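# Tie a tight knot in the rope using two arms

## Task

Form a knot in the rope and draw it tight.

## Robot and tools

Robot: two arms, left_arm and right_arm, each ending in a two-finger gripper with a wrist camera whose cable counts as part of the hand. Calibrated bases in the scene frame: left_arm at (+0.030, +0.287, +0.036) m, right_arm at (-0.045, -0.370, +0.026) m, both turned only slightly about z. A two-camera stand is fixed to the floor behind the arms. Loose objects may get an occasional small nudge.

Frames: the scene frame has its origin at table-top height, midway between the nominal bases, with +z up, +x out over the table and left_arm on the +y side. These names do not match image left and right. Reported poses and velocities use the scene frame. Movement offsets use the axes of each arm's own Hand target. The gripper's fingers point along its +z and open and close along its y. end_effector_position is the point between the pads, roughly 1 cm short of the fingertips. Printed positions and orientations can be a few cm off, worse at long reach.

execute_actions(actions, cameras): actions is a list of actions; each action is a table of up to 15 rows, one row per 1/30 s step. A table shorter than 15 keeps its final row until step 15. Each row is a single list of 14 numbers in [-1, 1] covering both arms: left_arm dx, dy, dz, rx, ry, rz, opening, then the same seven for right_arm. dx to rz are offsets, not poses: every row counts from that arm's Hand target as it stood when the action began, in that target's axes, so rows do not add up inside an action, but a repeated action moves the arm again. Scale: 1.0 equals 0.6 m or 180 degrees; rx, ry, rz form one rotation vector. Opening is absolute: +1 fully open (0.094 m), -1 closed. To leave an arm alone send six zeros and its current opening (a 0 opening is a real command). Images come back only with an empty actions list or when cameras names them; ["all"] gives every camera, [] none.

move(target, speed, blend, opening_speed, grip_force, blocking, cameras): target is one 14-number row laid out as above, or a list of up to 15 such rows; every row is an offset from the same starting Hand targets, not from the row before. The gripper travels in a straight line. speed is the path's top speed in m/s, 0.002 to 2.9, default 0.25 (turn rate limit is twice that in rad/s); one value or one per target. blend in m rounds corners of a list; 0 means stop at each point. opening_speed is how fast the commanded opening changes per second on the -1 to +1 scale, at least 0.2. grip_force is the per-pad force limit in newtons, 10 to 50, one value or one per arm; it persists, and lower values close slowly. blocking=false returns after about 0.5 s while the move continues. A move runs at most 10 s. The result adds a move: line (done, off_target, moving, held, fault) plus limits such as limits=paced (pose clipped) or limits=held (steps withheld). Done means at rest within 10 mm and 2 degrees; it says nothing about contact.

wait(seconds): 0 to 3600, lets time pass with no new command; a running move continues. stop(): brakes a running move. zoom_image(camera, region): region [x0, y0, x1, y1] in pixels of that camera's newest image, at most 504 by 504. finished_scene(scene): ends the scene irrevocably; the knot must stay tight without help. Call nothing after it.

Cameras: cam_head_left, cam_head_right, cam_high, cam_low, cam_left_wrist, cam_right_wrist, all 672x504.

Reading results: Hand target is the last commanded pose after clipping and is the base for the next offsets. The real gripper often stops short or sags lower and tilted under friction and weight; check it after each move and send the remaining gap as a new offset. Orientation commands are clipped to 40 degrees from the measured orientation each step. grip_measured uses the opening scale and reads slightly wide when empty; it keeps following the command even after contact, so it does not reveal a touch. grip_effort_nm is a smoothed motor effort (negative closes) with offset and friction, not a pad force. Joint velocities may read within noise; joint torques carry offsets and noise. Tool commands lists the present commands. MOTOR HOT appears from 75 °C; at 90 °C an OVER-TEMPERATURE FAULT folds that arm out of use, and at 100 °C it goes limp.

Joint ranges (rad): waist -2.618 to 3.054, shoulder 0.000 to 3.142, elbow 0.000 to 3.142 (straight at 2.901), wrist pitch -1.571 to 1.571, wrist yaw -1.571 to 1.571, wrist roll -2.094 to 2.094.

Avoid: pushing any part of the rope more than a finger's width under the table surface; letting the rope leave the table; grippers, housings or wrist cameras striking each other or one gripper closing on the other's fingers; fast contacts and targets set far past a contact, which press hard; paths that pass near an arm's own base (the elbow can whip round); releasing the rope while it moves; sustained pushing toward unreachable poses or holding stretched out, which heats motors. Moves ignore obstacles, so plan clear paths yourself.

Each tool is called after "Emit:" as a command line: name --argument value for each argument, lists and objects as JSON in quotes; but a table of rows of numbers goes row by row, as --pt "numbers of a row", without its own name.

## Session

Emit:
execute_actions --actions '[]'

Scene clock: 0.00 s.
left_arm: end_effector_position=(+0.4121, +0.2755, +0.1144) grip_measured=+1.000 grip_effort_nm=n/a end_effector_quat_wxyz=(+0.565, +0.001, +0.824, +0.046) | right_arm: end_effector_position=(+0.3476, -0.4014, +0.1115) grip_measured=+1.000 grip_effort_nm=n/a end_effector_quat_wxyz=(+0.542, +0.046, +0.838, -0.041)
Joint positions: left_arm=[-0.07 1.546 0.32 0.855 -0.176 0.014 0.094] | right_arm=[0.009 1.5 0.408 0.67 0.077 0.015 0.094]
Joint velocities: within noise
Joint torques (N m): no reading
Heat: left arm: 29 °C; right arm: 34 °C.
Hand target: left_arm +0.4158, +0.2751, +0.1224; +0.576, -0.001, +0.816, +0.045 | right_arm +0.3484, -0.4015, +0.1126; +0.543, +0.046, +0.838, -0.041
Tool commands: left_gripper/opening=+1.0 right_gripper/opening=+1.0

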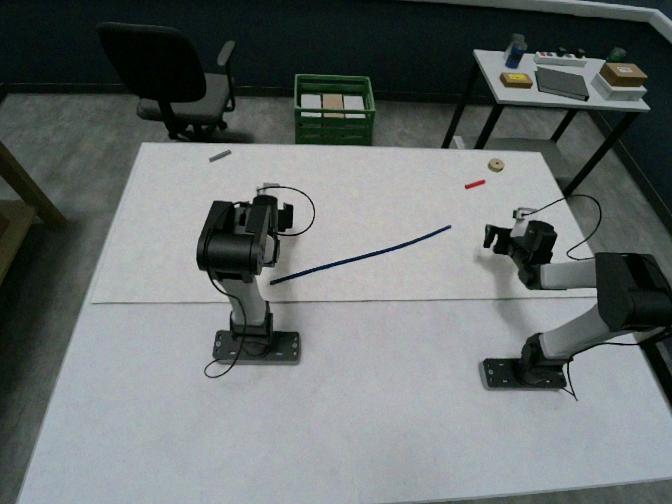

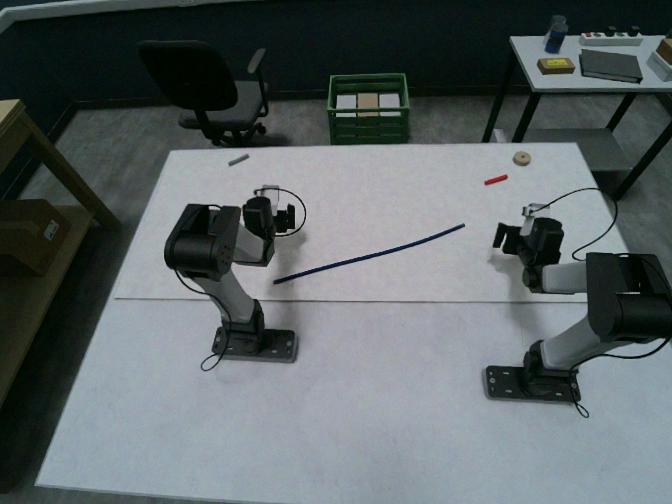

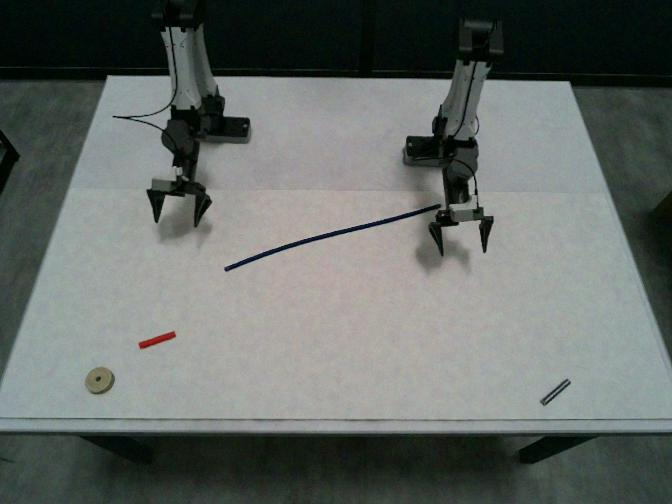

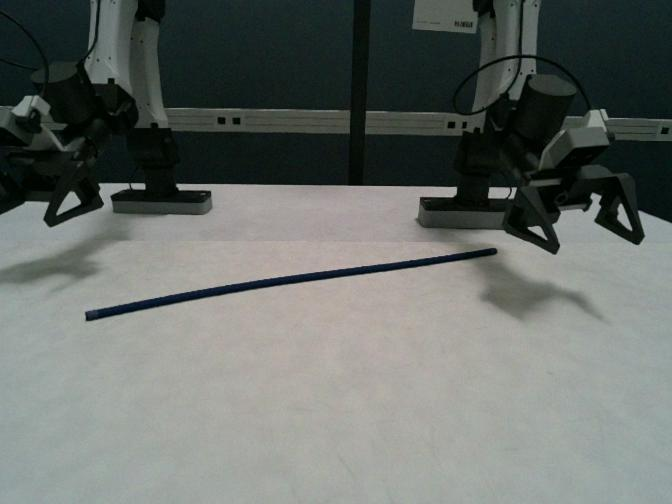

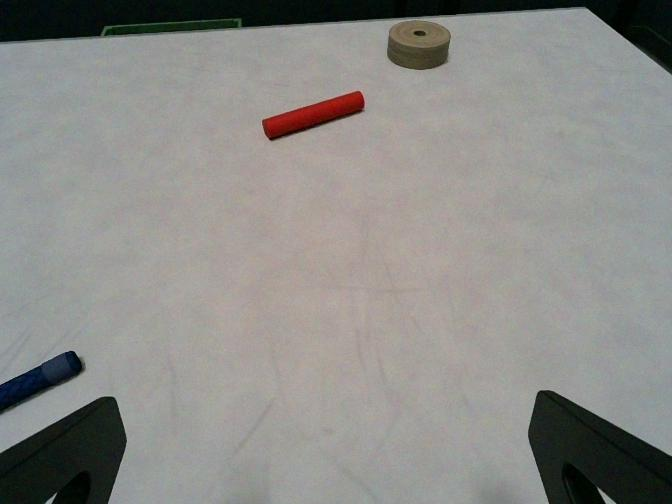

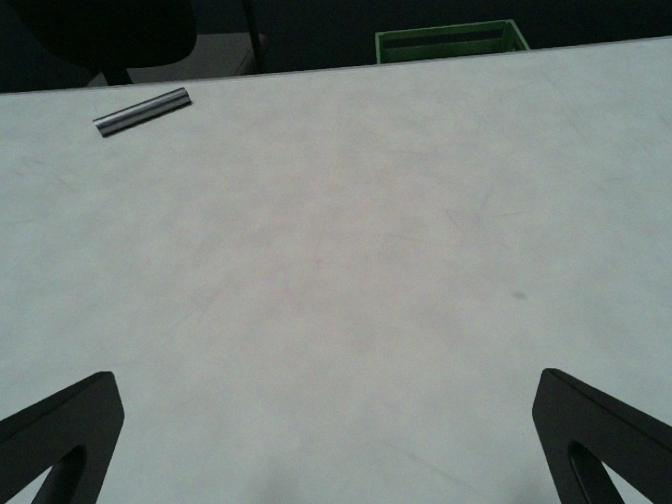

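Emit:
move --target '[0.0326, -0.1704, -0.3183, 0.2637, 0.3203, 0.3367, -0.2, -0.0115, 0.3267, -0.1014, 0.0812, 0.2507, 0.3703, -0.2]' --speed 0.2 --cameras '["all"]'

Scene clock: 334.97 s.
left_arm: end_effector_position=(+0.2313, +0.1622, +0.1551) grip_measured=-0.198 grip_effort_nm=-0.10 end_effector_quat_wxyz=(-0.003, +0.567, +0.824, -0.006) | right_arm: end_effector_position=(+0.3205, -0.2047, +0.1412) grip_measured=-0.197 grip_effort_nm=-0.12 end_effector_quat_wxyz=(+0.133, +0.559, +0.798, +0.182)
Joint positions: left_arm=[-0.505 1.443 1.17 -1.303 0.012 0.662 0.038] | right_arm=[0.504 1.659 1.267 -0.727 0.054 1.659 0.038]
Joint torques (N m): left_arm=[-0.94 -4.4 8.61 0.11 0.08 0.21] | right_arm=[0.68 -7.91 8.49 1.1 -0.15 0.08]
Heat: left arm: 49 °C; right arm: 42 °C.
Hand target: left_arm +0.2350, +0.1602, +0.1602; +0.000, +0.574, +0.819, +0.000 | right_arm +0.3200, -0.2000, +0.1401; +0.124, +0.560, +0.800, +0.178
Off the commanded pose: left_arm 0.007 m, 1 deg | right_arm 0.005 m, 1 deg.
move: done
cam_left_wrist: T_world_to_cam=[[-0.93257, -0.36087, 0.00887, 0.27333], [-0.32224, 0.84332, 0.43009, -0.09453], [-0.16269, 0.39823, -0.90274, 0.19907]] pos_world=[0.25682, 0.09908, 0.21794]
cam_right_wrist: T_world_to_cam=[[-0.84517, -0.32112, -0.42729, 0.26197], [-0.4822, 0.80297, 0.35032, 0.31007], [0.2306, 0.50211, -0.83349, 0.23668]] pos_world=[0.31635, -0.28369, 0.20058]

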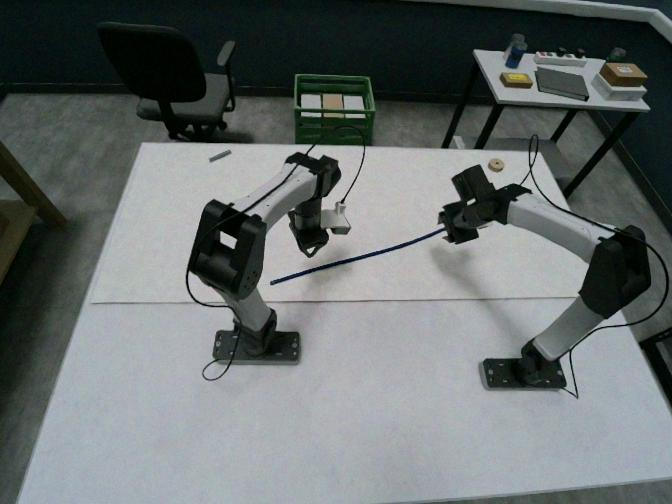

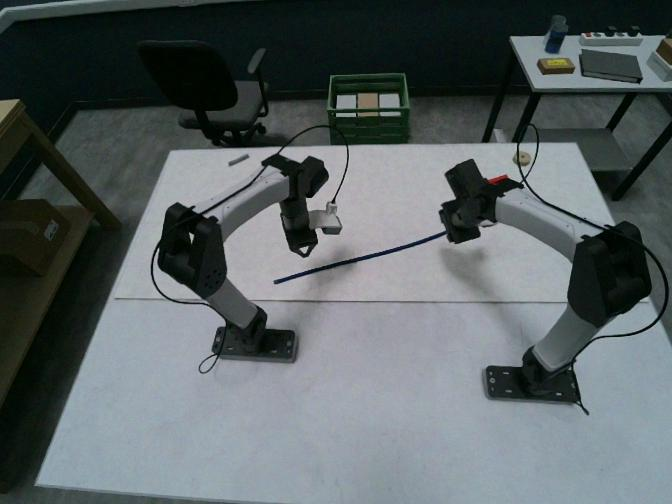

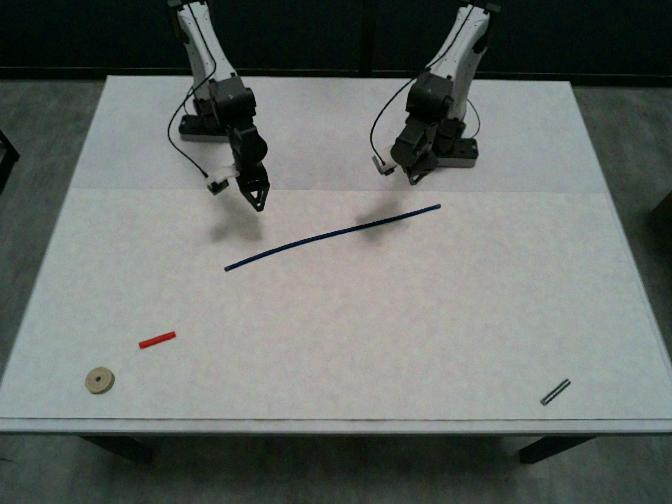

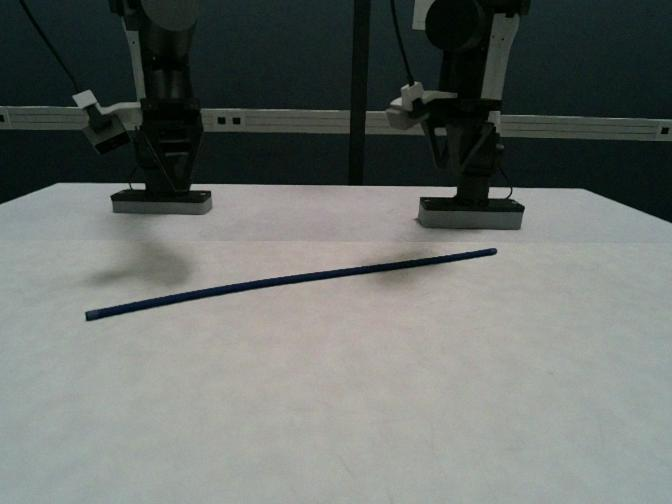

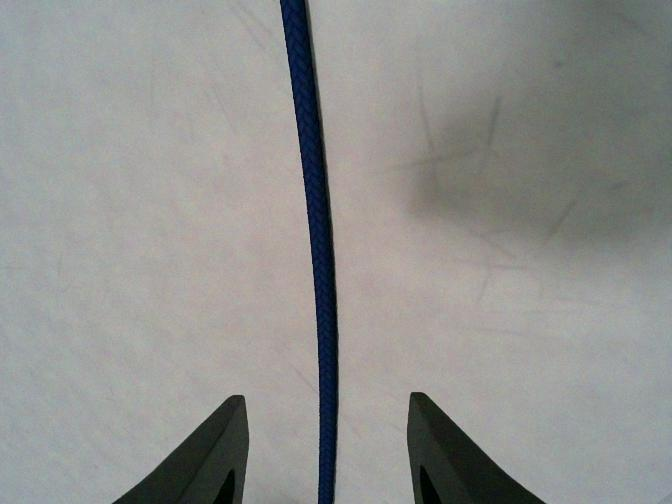

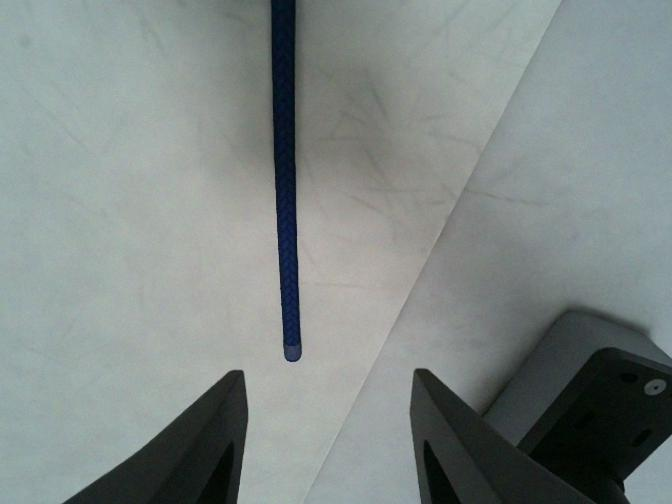

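Emit:
zoom_image --camera "cam_high" --region '[200, 60, 460, 290]'

Emit:
zoom_image --camera "cam_head_right" --region '[250, 130, 500, 310]'

Emit:
zoom_image --camera "cam_head_left" --region '[250, 130, 500, 310]'

Scaled by 1.938 from the camera's image (finer frame: 960x720).

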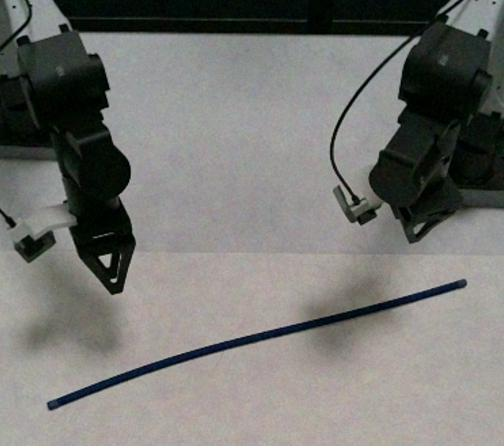

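Scaled by 2.016 from the camera's image (finer frame: 960x720).

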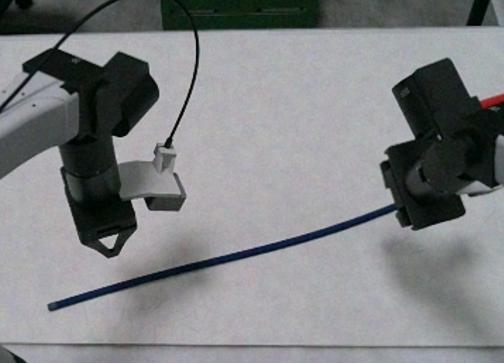

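Scaled by 2.016 from the camera's image (finer frame: 960x720).

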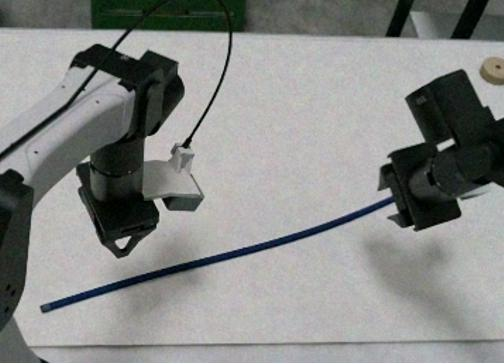

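Emit:
zoom_image --camera "cam_low" --region '[370, 60, 560, 270]'

Emit:
zoom_image --camera "cam_low" --region '[60, 60, 270, 340]'

Scaled by 2.400 from the camera's image (finer frame: 960x720).

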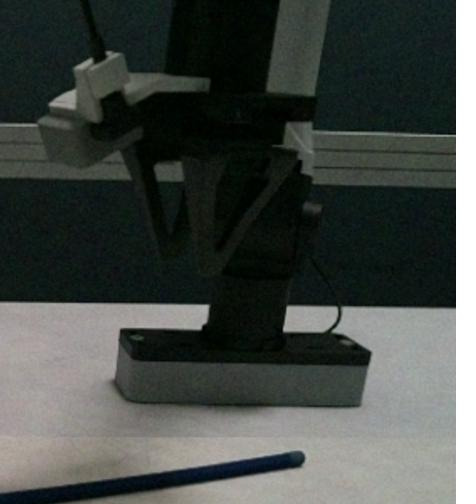

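Scaled by 1.800 from the camera's image (finer frame: 960x720).

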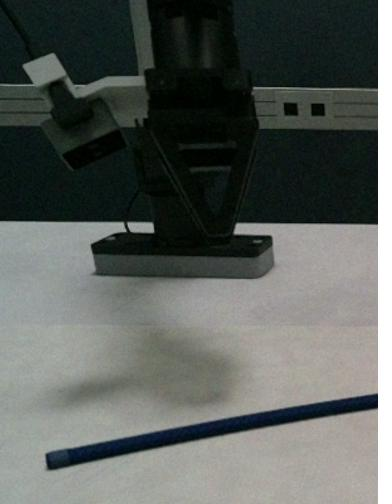

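Emit:
zoom_image --camera "cam_right_wrist" --region '[200, 0, 400, 150]'

Emit:
zoom_image --camera "cam_left_wrist" --region '[200, 0, 400, 150]'

Scaled by 2.520 from the camera's image (finer frame: 960x720).

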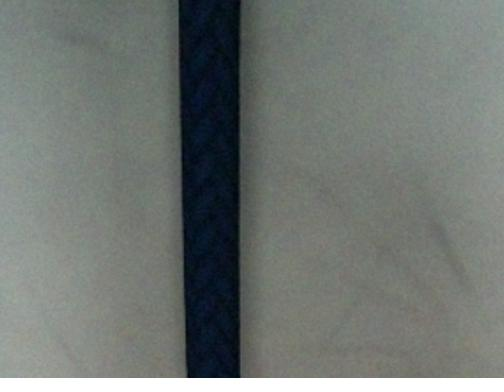

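Scaled by 2.520 from the camera's image (finer frame: 960x720).

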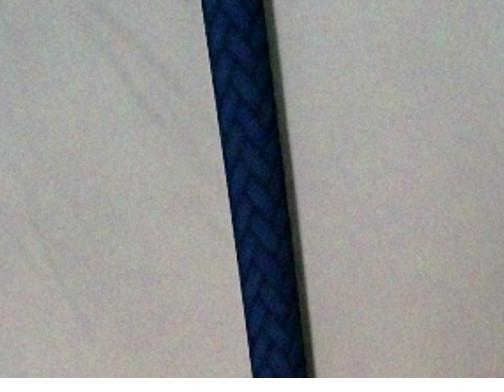

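Emit:
move --target '[0, 0.04, 0.15, 0, 0, 0, -0.2, 0, 0.0117, 0.1333, 0, 0, 0, -0.2]' --speed 0.12 --cameras '["cam_low", "cam_high", "cam_left_wrist", "cam_right_wrist"]'

Scene clock: 535.93 s.
left_arm: end_effector_position=(+0.2541, +0.1658, +0.0743) grip_measured=-0.198 grip_effort_nm=-0.10 end_effector_quat_wxyz=(-0.001, +0.573, +0.820, -0.006) | right_arm: end_effector_position=(+0.3542, -0.1874, +0.0771) grip_measured=-0.197 grip_effort_nm=-0.12 end_effector_quat_wxyz=(+0.128, +0.560, +0.800, +0.177)
Joint positions: left_arm=[-0.447 1.573 0.963 -0.963 0.012 0.735 0.038] | right_arm=[0.504 1.871 1.267 -0.53 0.049 1.66 0.038]
Joint torques (N m): left_arm=[0.23 -5.23 4.93 0.43 0.06 0.24] | right_arm=[-0.31 -9.62 6.46 1.5 -0.14 -0.06]
Heat: left arm: 38 °C; right arm: 45 °C.
Hand target: left_arm +0.2576, +0.1683, +0.0702; +0.000, +0.574, +0.819, +0.000 | right_arm +0.3577, -0.1862, +0.0707; +0.124, +0.560, +0.800, +0.178
Off the commanded pose: left_arm 0.006 m, 1 deg | right_arm 0.008 m, 0 deg.
move: done
cam_left_wrist: T_world_to_cam=[[-0.93771, -0.34736, 0.00689, 0.29576], [-0.31126, 0.84873, 0.42752, -0.05901], [-0.15435, 0.39875, -0.90398, 0.12627]] pos_world=[0.27846, 0.10247, 0.13734]
cam_right_wrist: T_world_to_cam=[[-0.85119, -0.32373, -0.41312, 0.26916], [-0.4782, 0.80276, 0.35623, 0.333], [0.21631, 0.50078, -0.83811, 0.17196]] pos_world=[0.35116, -0.2663, 0.13669]
Images, in order (width x height): cam_high 672x504, cam_low 672x504, cam_left_wrist 672x504, cam_right_wrist 672x504.

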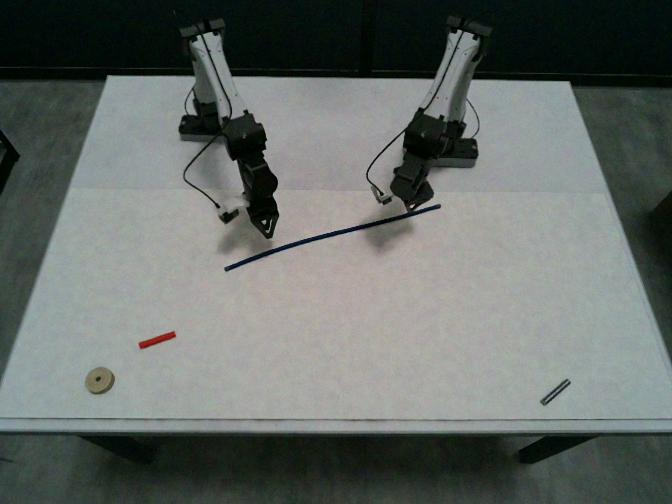

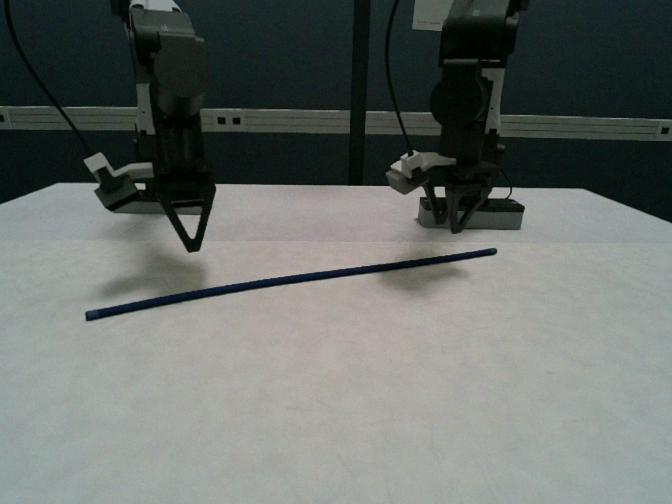

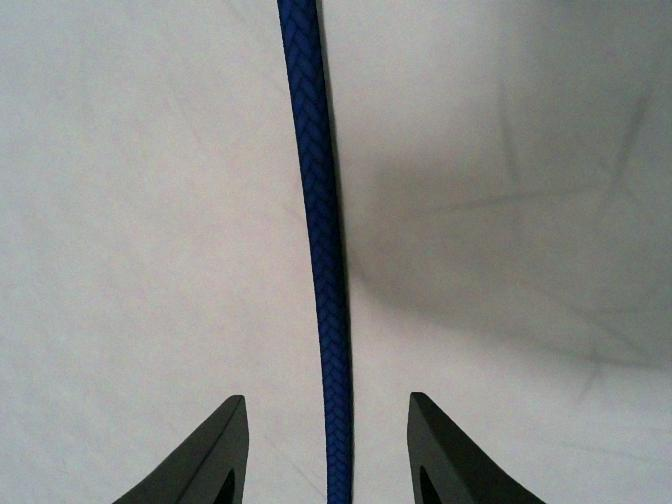

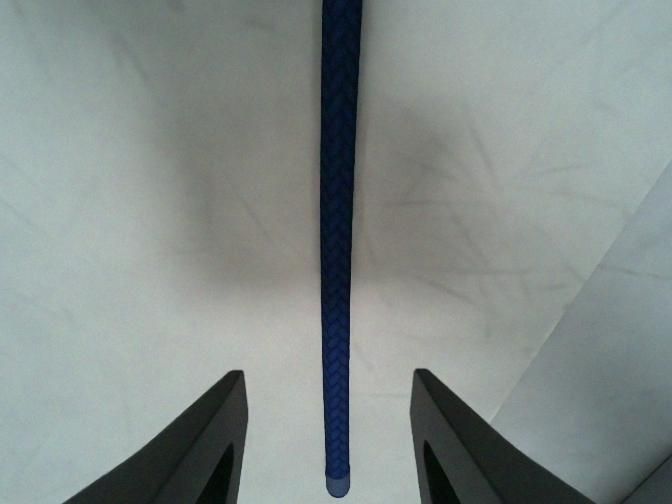

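Emit:
zoom_image --camera "cam_right_wrist" --region '[240, 0, 440, 150]'

Emit:
zoom_image --camera "cam_left_wrist" --region '[220, 0, 420, 150]'

Emit:
zoom_image --camera "cam_low" --region '[340, 120, 560, 285]'

Emit:
zoom_image --camera "cam_low" --region '[60, 160, 280, 325]'

Scaled by 2.520 from the camera's image (finer frame: 960x720).

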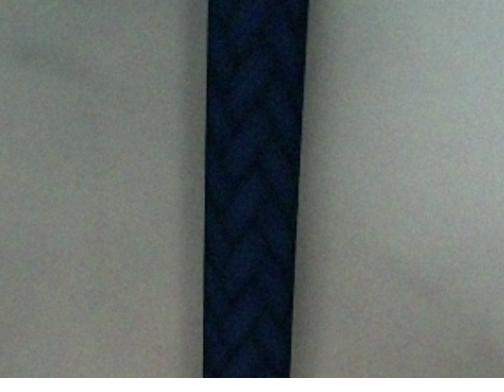

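Scaled by 2.520 from the camera's image (finer frame: 960x720).

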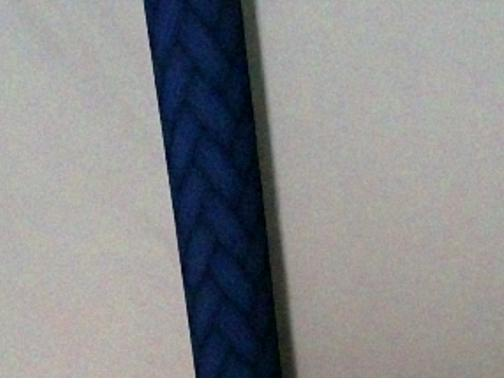

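Scaled by 2.291 from the camera's image (finer frame: 960x720).

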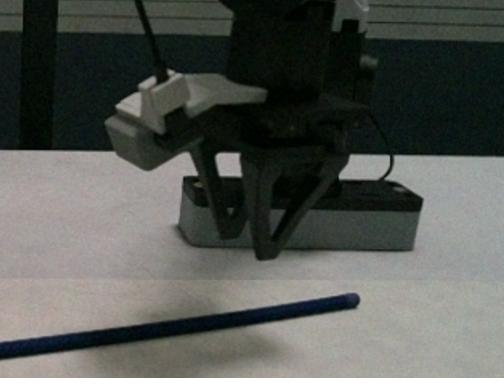

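Scaled by 2.291 from the camera's image (finer frame: 960x720).

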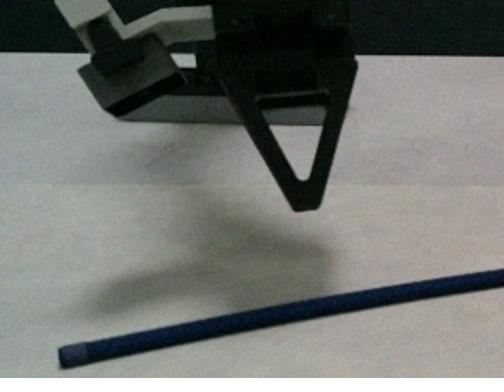

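Emit:
move --target '[0, 0.0, 0.0833, 0, 0, 0, -0.2, 0, 0, 0.0833, 0, 0, 0, -0.2]' --speed 0.08 --cameras '["cam_low", "cam_left_wrist", "cam_right_wrist"]'

Scene clock: 577.43 s.
left_arm: end_effector_position=(+0.2549, +0.1654, +0.0243) grip_measured=-0.198 grip_effort_nm=-0.10 end_effector_quat_wxyz=(-0.001, +0.573, +0.819, -0.006) | right_arm: end_effector_position=(+0.3703, -0.1793, +0.0301) grip_measured=-0.197 grip_effort_nm=-0.12 end_effector_quat_wxyz=(+0.125, +0.560, +0.800, +0.174)
Joint positions: left_arm=[-0.447 1.673 0.844 -0.746 0.012 0.735 0.038] | right_arm=[0.504 2.013 1.267 -0.396 0.047 1.66 0.038]
Joint torques (N m): left_arm=[0.23 -5.61 4.37 0.47 0.07 0.19] | right_arm=[-0.75 -10.25 7.15 1.47 -0.14 -0.11]
Heat: left arm: 34 °C; right arm: 42 °C.
Hand target: left_arm +0.2576, +0.1682, +0.0202; +0.000, +0.574, +0.819, +0.000 | right_arm +0.3776, -0.1790, +0.0253; +0.124, +0.560, +0.800, +0.178
Off the commanded pose: left_arm 0.006 m, 1 deg | right_arm 0.009 m, 0 deg.
move: done
cam_left_wrist: T_world_to_cam=[[-0.93784, -0.34699, 0.00687, 0.29672], [-0.31094, 0.84888, 0.42746, -0.03714], [-0.15416, 0.39876, -0.90401, 0.08131]] pos_world=[0.27926, 0.10207, 0.08734]
cam_right_wrist: T_world_to_cam=[[-0.85422, -0.32514, -0.40569, 0.26674], [-0.47593, 0.80312, 0.35845, 0.35001], [0.20928, 0.49927, -0.84079, 0.12743]] pos_world=[0.36776, -0.258, 0.0899]

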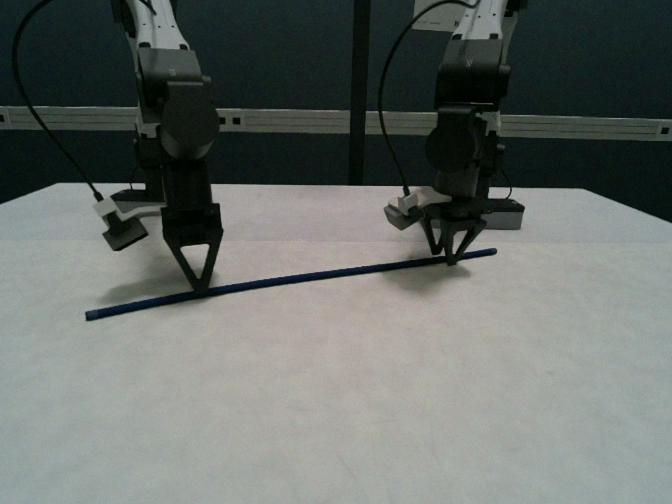

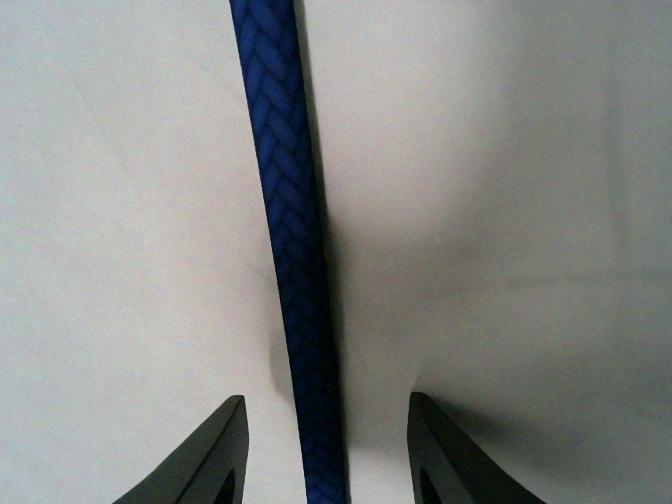

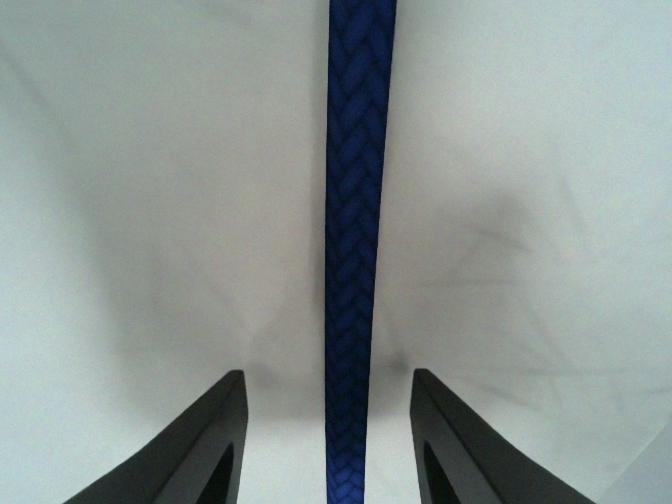

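Emit:
move --target '[0, -0.006, 0.01, 0, 0, 0, -0.2, 0, 0, 0.01, 0, 0, 0, -0.2]' --speed 0.03 --cameras '["cam_low"]'

Emit:
zoom_image --camera "cam_low" --region '[370, 180, 530, 300]'

Emit:
zoom_image --camera "cam_low" --region '[80, 210, 270, 340]'

Scene clock: 596.80 s.
left_arm: end_effector_position=(+0.2523, +0.1667, +0.0184) grip_measured=-0.198 grip_effort_nm=-0.10 end_effector_quat_wxyz=(-0.002, +0.573, +0.819, -0.006) | right_arm: end_effector_position=(+0.3723, -0.1783, +0.0272) grip_measured=-0.197 grip_effort_nm=-0.12 end_effector_quat_wxyz=(+0.126, +0.560, +0.800, +0.176)
Joint positions: left_arm=[-0.447 1.679 0.823 -0.72 0.012 0.735 0.038] | right_arm=[0.504 2.024 1.267 -0.381 0.047 1.66 0.038]
Joint torques (N m): left_arm=[-0.59 -5.52 4.36 0.46 0.09 0.1] | right_arm=[-0.8 -9.63 7.43 1.49 -0.14 -0.12]
Heat: left arm: 33 °C; right arm: 43 °C.
Hand target: left_arm +0.2543, +0.1670, +0.0143; +0.000, +0.574, +0.819, +0.000 | right_arm +0.3800, -0.1781, +0.0199; +0.124, +0.560, +0.800, +0.178
Off the commanded pose: left_arm 0.005 m, 1 deg | right_arm 0.011 m, 0 deg.
move: off_target (right_arm)

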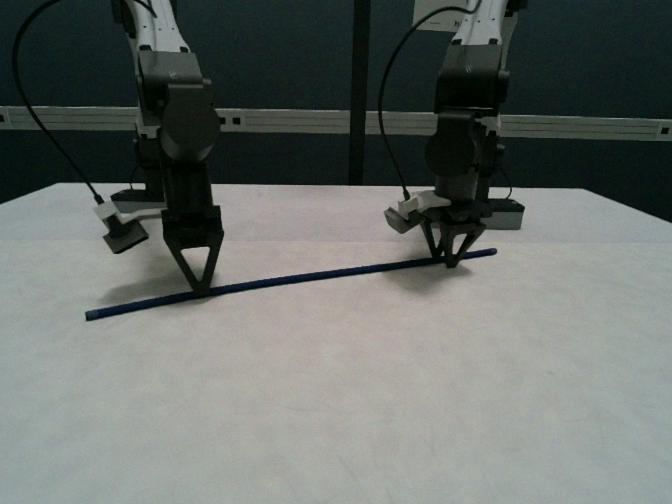

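Scaled by 3.150 from the camera's image (finer frame: 960x720).

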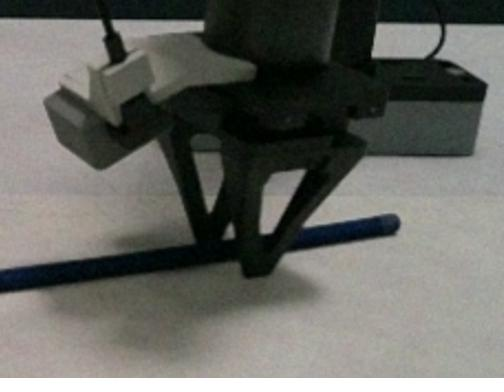

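Scaled by 2.653 from the camera's image (finer frame: 960x720).

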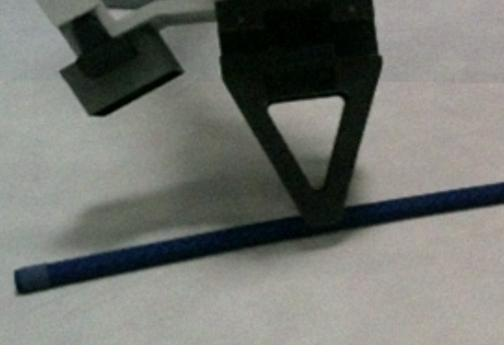

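Emit:
move --target '[0, 0, 0.005, 0, 0, 0, -0.2, 0, 0, 0.0267, 0, 0, 0, -0.2]' --speed 0.03 --cameras '["cam_low", "cam_left_wrist"]'

Emit:
zoom_image --camera "cam_low" --region '[80, 210, 270, 340]'

Emit:
zoom_image --camera "cam_low" --region '[370, 180, 530, 300]'

Scene clock: 621.40 s.
left_arm: end_effector_position=(+0.2533, +0.1662, +0.0165) grip_measured=-0.198 grip_effort_nm=-0.10 end_effector_quat_wxyz=(+0.000, +0.573, +0.819, -0.006) | right_arm: end_effector_position=(+0.3854, -0.1732, +0.0247) grip_measured=-0.197 grip_effort_nm=-0.11 end_effector_quat_wxyz=(+0.134, +0.559, +0.796, +0.190)
Joint positions: left_arm=[-0.447 1.684 0.819 -0.707 0.012 0.735 0.038] | right_arm=[0.501 2.057 1.291 -0.338 0.045 1.66 0.038]
Joint torques (N m): left_arm=[-0.64 -5.24 4.07 0.47 0.08 0.09] | right_arm=[-0.65 -8.59 6.38 1.48 -0.14 -0.12]
Heat: left arm: 32 °C; right arm: 43 °C.
Hand target: left_arm +0.2542, +0.1670, +0.0112; +0.000, +0.574, +0.819, +0.000 | right_arm +0.3862, -0.1758, +0.0053; +0.124, +0.560, +0.800, +0.177
Off the commanded pose: left_arm 0.005 m, 1 deg | right_arm 0.020 m, 2 deg.
move: off_target (right_arm)
cam_left_wrist: T_world_to_cam=[[-0.93787, -0.34695, 0.00537, 0.29558], [-0.31175, 0.84933, 0.42596, -0.03476], [-0.15235, 0.39783, -0.90472, 0.07341]] pos_world=[0.27757, 0.10287, 0.07964]

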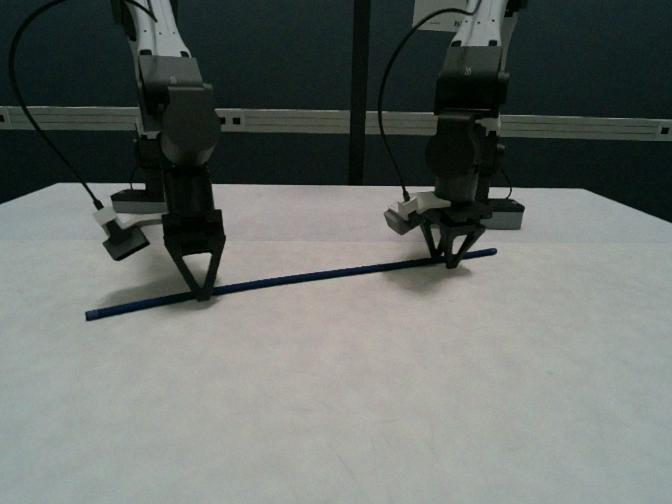

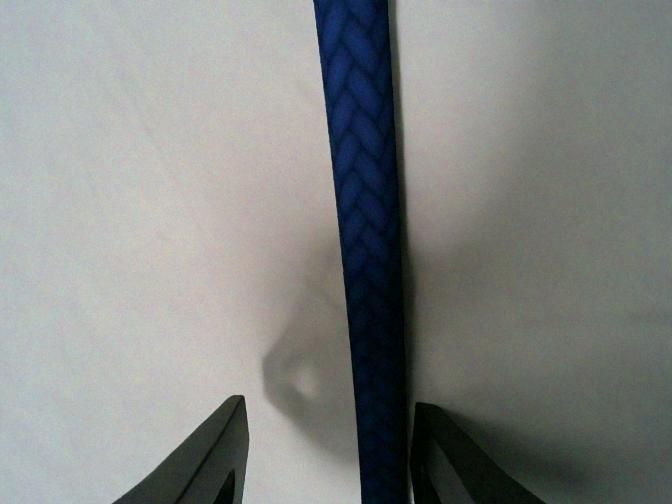

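Scaled by 2.653 from the camera's image (finer frame: 960x720).

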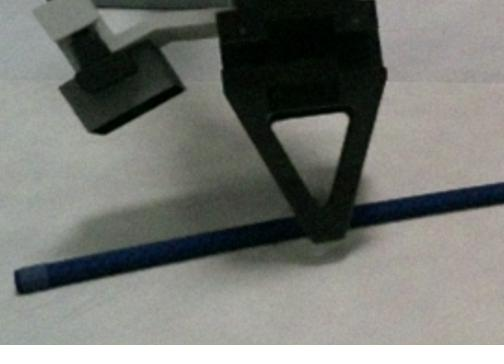

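Scaled by 3.150 from the camera's image (finer frame: 960x720).

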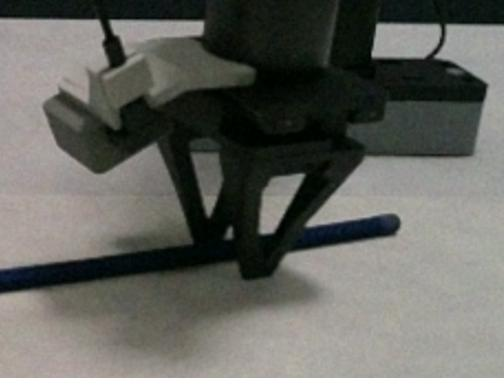

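Emit:
move --target '[0, 0, 0, 0, 0, 0, -0.88, 0, 0, 0, 0, 0, 0, -0.2]' --opening_speed 0.5 --cameras '["cam_low", "cam_right_wrist"]'

Scene clock: 809.23 s.
left_arm: end_effector_position=(+0.2545, +0.1658, +0.0165) grip_measured=-0.840 grip_effort_nm=-0.96 end_effector_quat_wxyz=(+0.003, +0.573, +0.819, -0.005) | right_arm: end_effector_position=(+0.3855, -0.1732, +0.0246) grip_measured=-0.197 grip_effort_nm=-0.11 end_effector_quat_wxyz=(+0.134, +0.559, +0.796, +0.190)
Joint positions: left_arm=[-0.447 1.684 0.819 -0.702 0.01 0.735 0.008] | right_arm=[0.501 2.057 1.291 -0.337 0.045 1.66 0.038]
Joint torques (N m): left_arm=[-0.62 -5.2 4.05 0.44 0.09 0.1] | right_arm=[-0.68 -8.54 6.37 1.48 -0.14 -0.13]
Heat: left arm: 30 °C; right arm: 40 °C.
Hand target: left_arm +0.2543, +0.1670, +0.0112; +0.000, +0.574, +0.819, +0.000 | right_arm +0.3862, -0.1758, +0.0052; +0.124, +0.560, +0.800, +0.177
Off the commanded pose: left_arm 0.005 m, 1 deg | right_arm 0.019 m, 2 deg.
move: done
cam_right_wrist: T_world_to_cam=[[-0.84055, -0.31597, -0.44005, 0.27667], [-0.48638, 0.79787, 0.35615, 0.3575], [0.23857, 0.5134, -0.82432, 0.10729]] pos_world=[0.38084, -0.2529, 0.08287]

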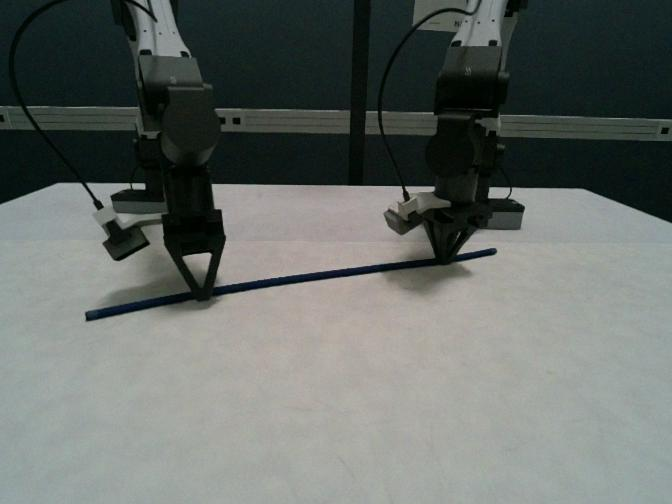

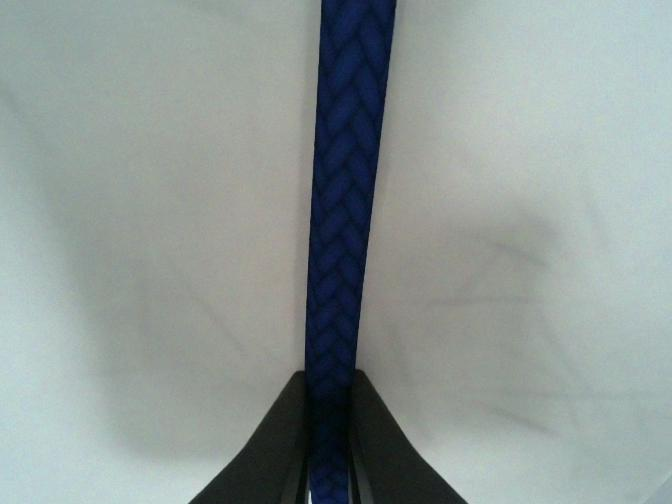

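Emit:
move --target '[0, 0, -0.1667, 0, 0, 0, -0.88, 0, 0, -0.1333, 0, 0, 0, -0.2]' --speed 0.1 --cameras '["cam_low", "cam_high", "cam_head_left", "cam_right_wrist"]'

Scene clock: 818.03 s.
left_arm: end_effector_position=(+0.2486, +0.1690, +0.1000) grip_measured=-0.844 grip_effort_nm=-1.03 end_effector_quat_wxyz=(-0.015, +0.573, +0.819, -0.007) | right_arm: end_effector_position=(+0.3610, -0.1849, +0.0737) grip_measured=-0.197 grip_effort_nm=-0.11 end_effector_quat_wxyz=(+0.128, +0.560, +0.798, +0.180)
Joint positions: left_arm=[-0.447 1.544 1.04 -1.099 0.01 0.735 0.007] | right_arm=[0.501 1.897 1.284 -0.514 0.045 1.66 0.038]
Joint torques (N m): left_arm=[-0.72 -8.05 8.28 0.07 0.06 0.08] | right_arm=[-0.01 -14.37 5.19 1.09 -0.11 -0.04]
Heat: left arm: 30 °C; right arm: 40 °C.
Hand target: left_arm +0.2543, +0.1670, +0.1113; +0.000, +0.574, +0.819, +0.000 | right_arm +0.3545, -0.1874, +0.0779; +0.124, +0.560, +0.800, +0.178
Off the commanded pose: left_arm 0.013 m, 2 deg | right_arm 0.008 m, 1 deg.
move: off_target (left_arm)
cam_right_wrist: T_world_to_cam=[[-0.84957, -0.32023, -0.41914, 0.27485], [-0.47883, 0.80151, 0.3582, 0.33532], [0.22123, 0.50502, -0.83427, 0.16505]] pos_world=[0.35755, -0.2641, 0.13279]
Images, in order (width x height): cam_head_left 672x504, cam_high 672x504, cam_low 672x504, cam_right_wrist 672x504.

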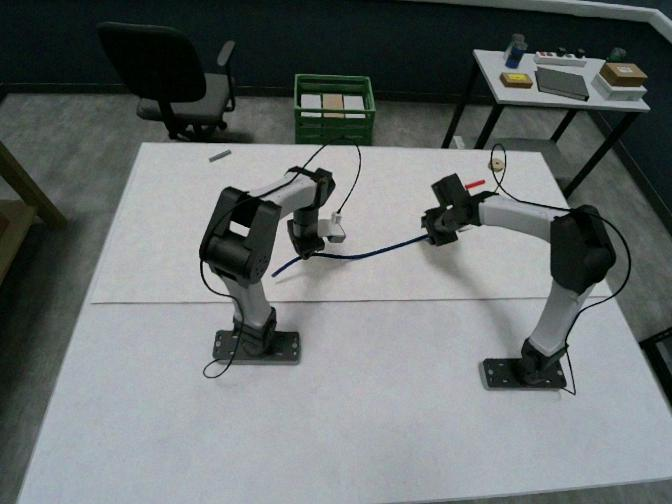

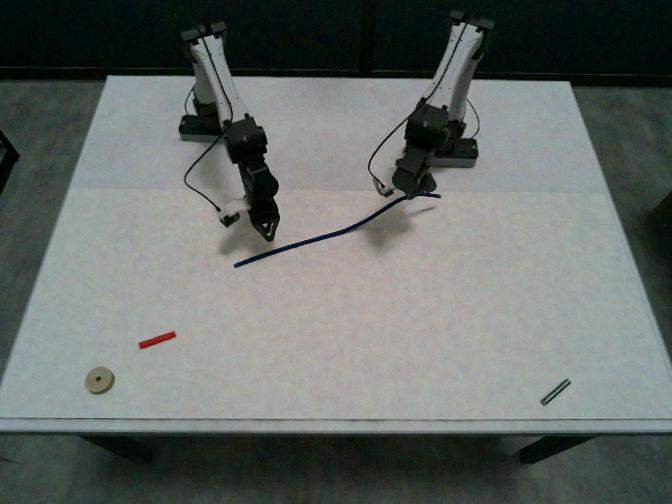

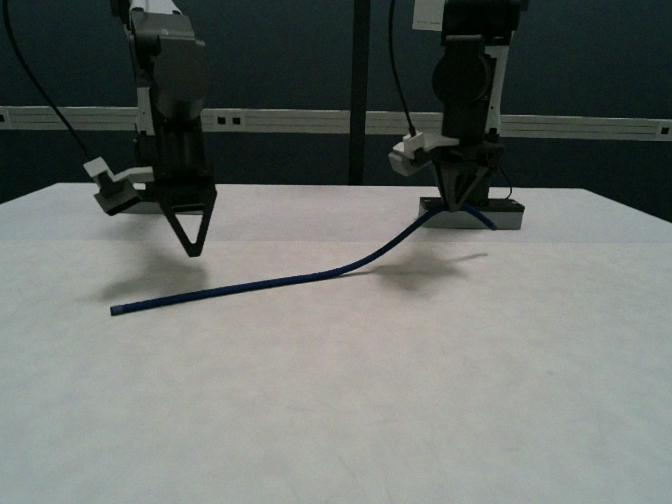

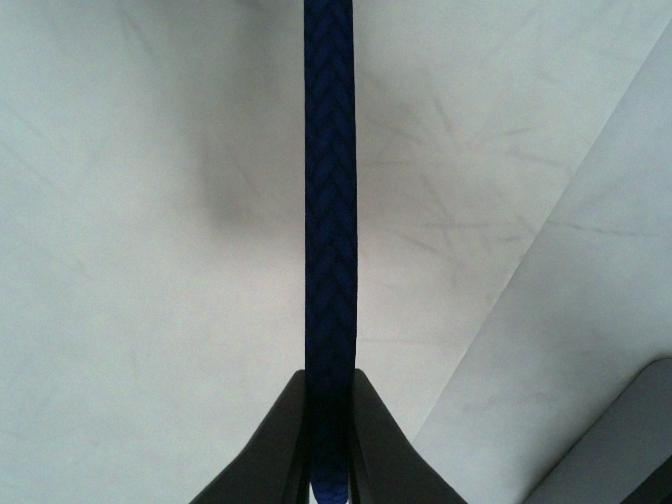

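Emit:
zoom_image --camera "cam_low" --region '[320, 120, 560, 300]'

Emit:
zoom_image --camera "cam_high" --region '[200, 140, 480, 300]'

Scaled by 2.100 from the camera's image (finer frame: 960x720).

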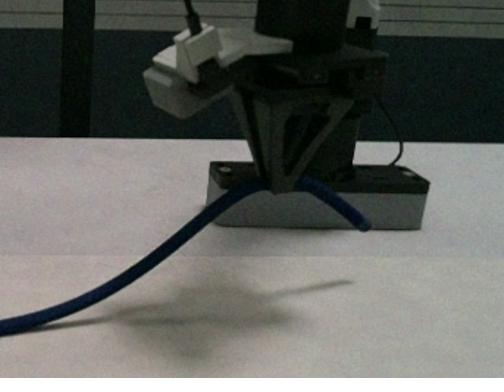

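Scaled by 1.800 from the camera's image (finer frame: 960x720).

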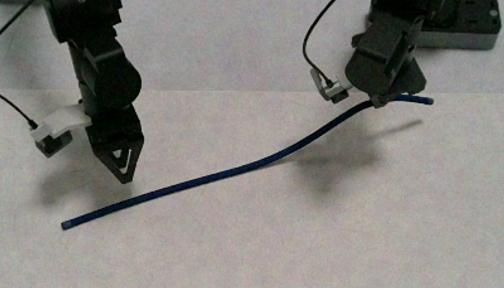

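Emit:
move --target '[0.1667, 0, 0.05, 0, 0, 0, -0.88, 0, 0, 0, 0, 0, 0, -0.2]' --speed 0.1 --cameras '["cam_low", "cam_high", "cam_right_wrist"]'

Scene clock: 1061.67 s.
left_arm: end_effector_position=(+0.2161, +0.2592, +0.0803) grip_measured=-0.844 grip_effort_nm=-1.03 end_effector_quat_wxyz=(-0.012, +0.573, +0.819, -0.009) | right_arm: end_effector_position=(+0.3609, -0.1849, +0.0736) grip_measured=-0.197 grip_effort_nm=-0.11 end_effector_quat_wxyz=(+0.128, +0.560, +0.798, +0.180)
Joint positions: left_arm=[-0.103 1.325 0.772 -1.047 0.005 1.08 0.007] | right_arm=[0.501 1.897 1.284 -0.515 0.045 1.66 0.038]
Joint torques (N m): left_arm=[0.34 -5.49 4.92 0.33 0.13 0.18] | right_arm=[-0.01 -14.37 5.2 1.08 -0.11 -0.05]
Heat: left arm: 38 °C; right arm: 58 °C.
Hand target: left_arm +0.2201, +0.2611, +0.0812; +0.000, +0.574, +0.819, +0.000 | right_arm +0.3545, -0.1874, +0.0778; +0.124, +0.560, +0.800, +0.177
Off the commanded pose: left_arm 0.005 m, 2 deg | right_arm 0.008 m, 1 deg.
move: done
cam_right_wrist: T_world_to_cam=[[-0.84969, -0.32033, -0.41883, 0.27474], [-0.47877, 0.80152, 0.35826, 0.33524], [0.22094, 0.50493, -0.8344, 0.16518]] pos_world=[0.35745, -0.2641, 0.13279]
Images, in order (width x height): cam_high 672x504, cam_low 672x504, cam_right_wrist 672x504.

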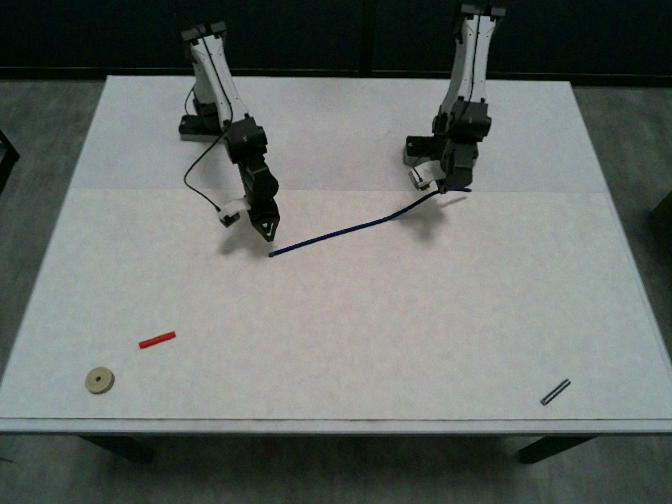

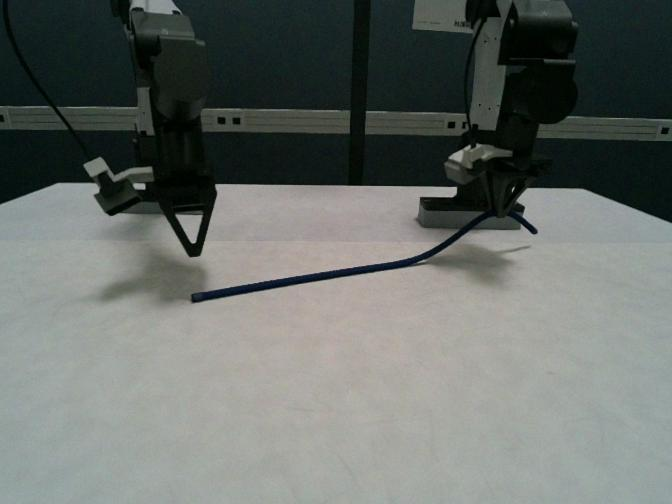

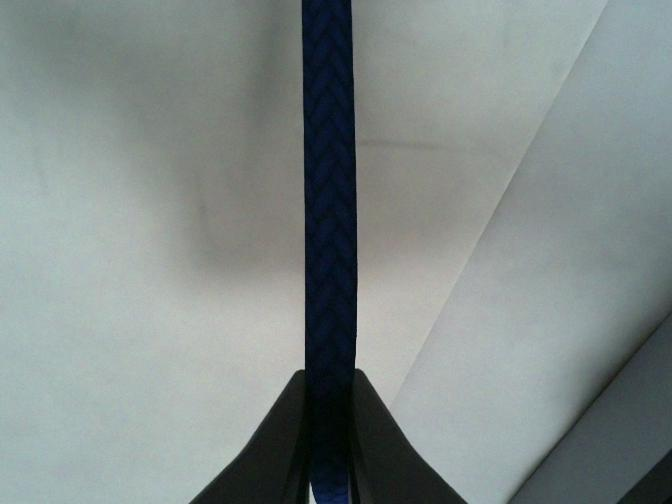

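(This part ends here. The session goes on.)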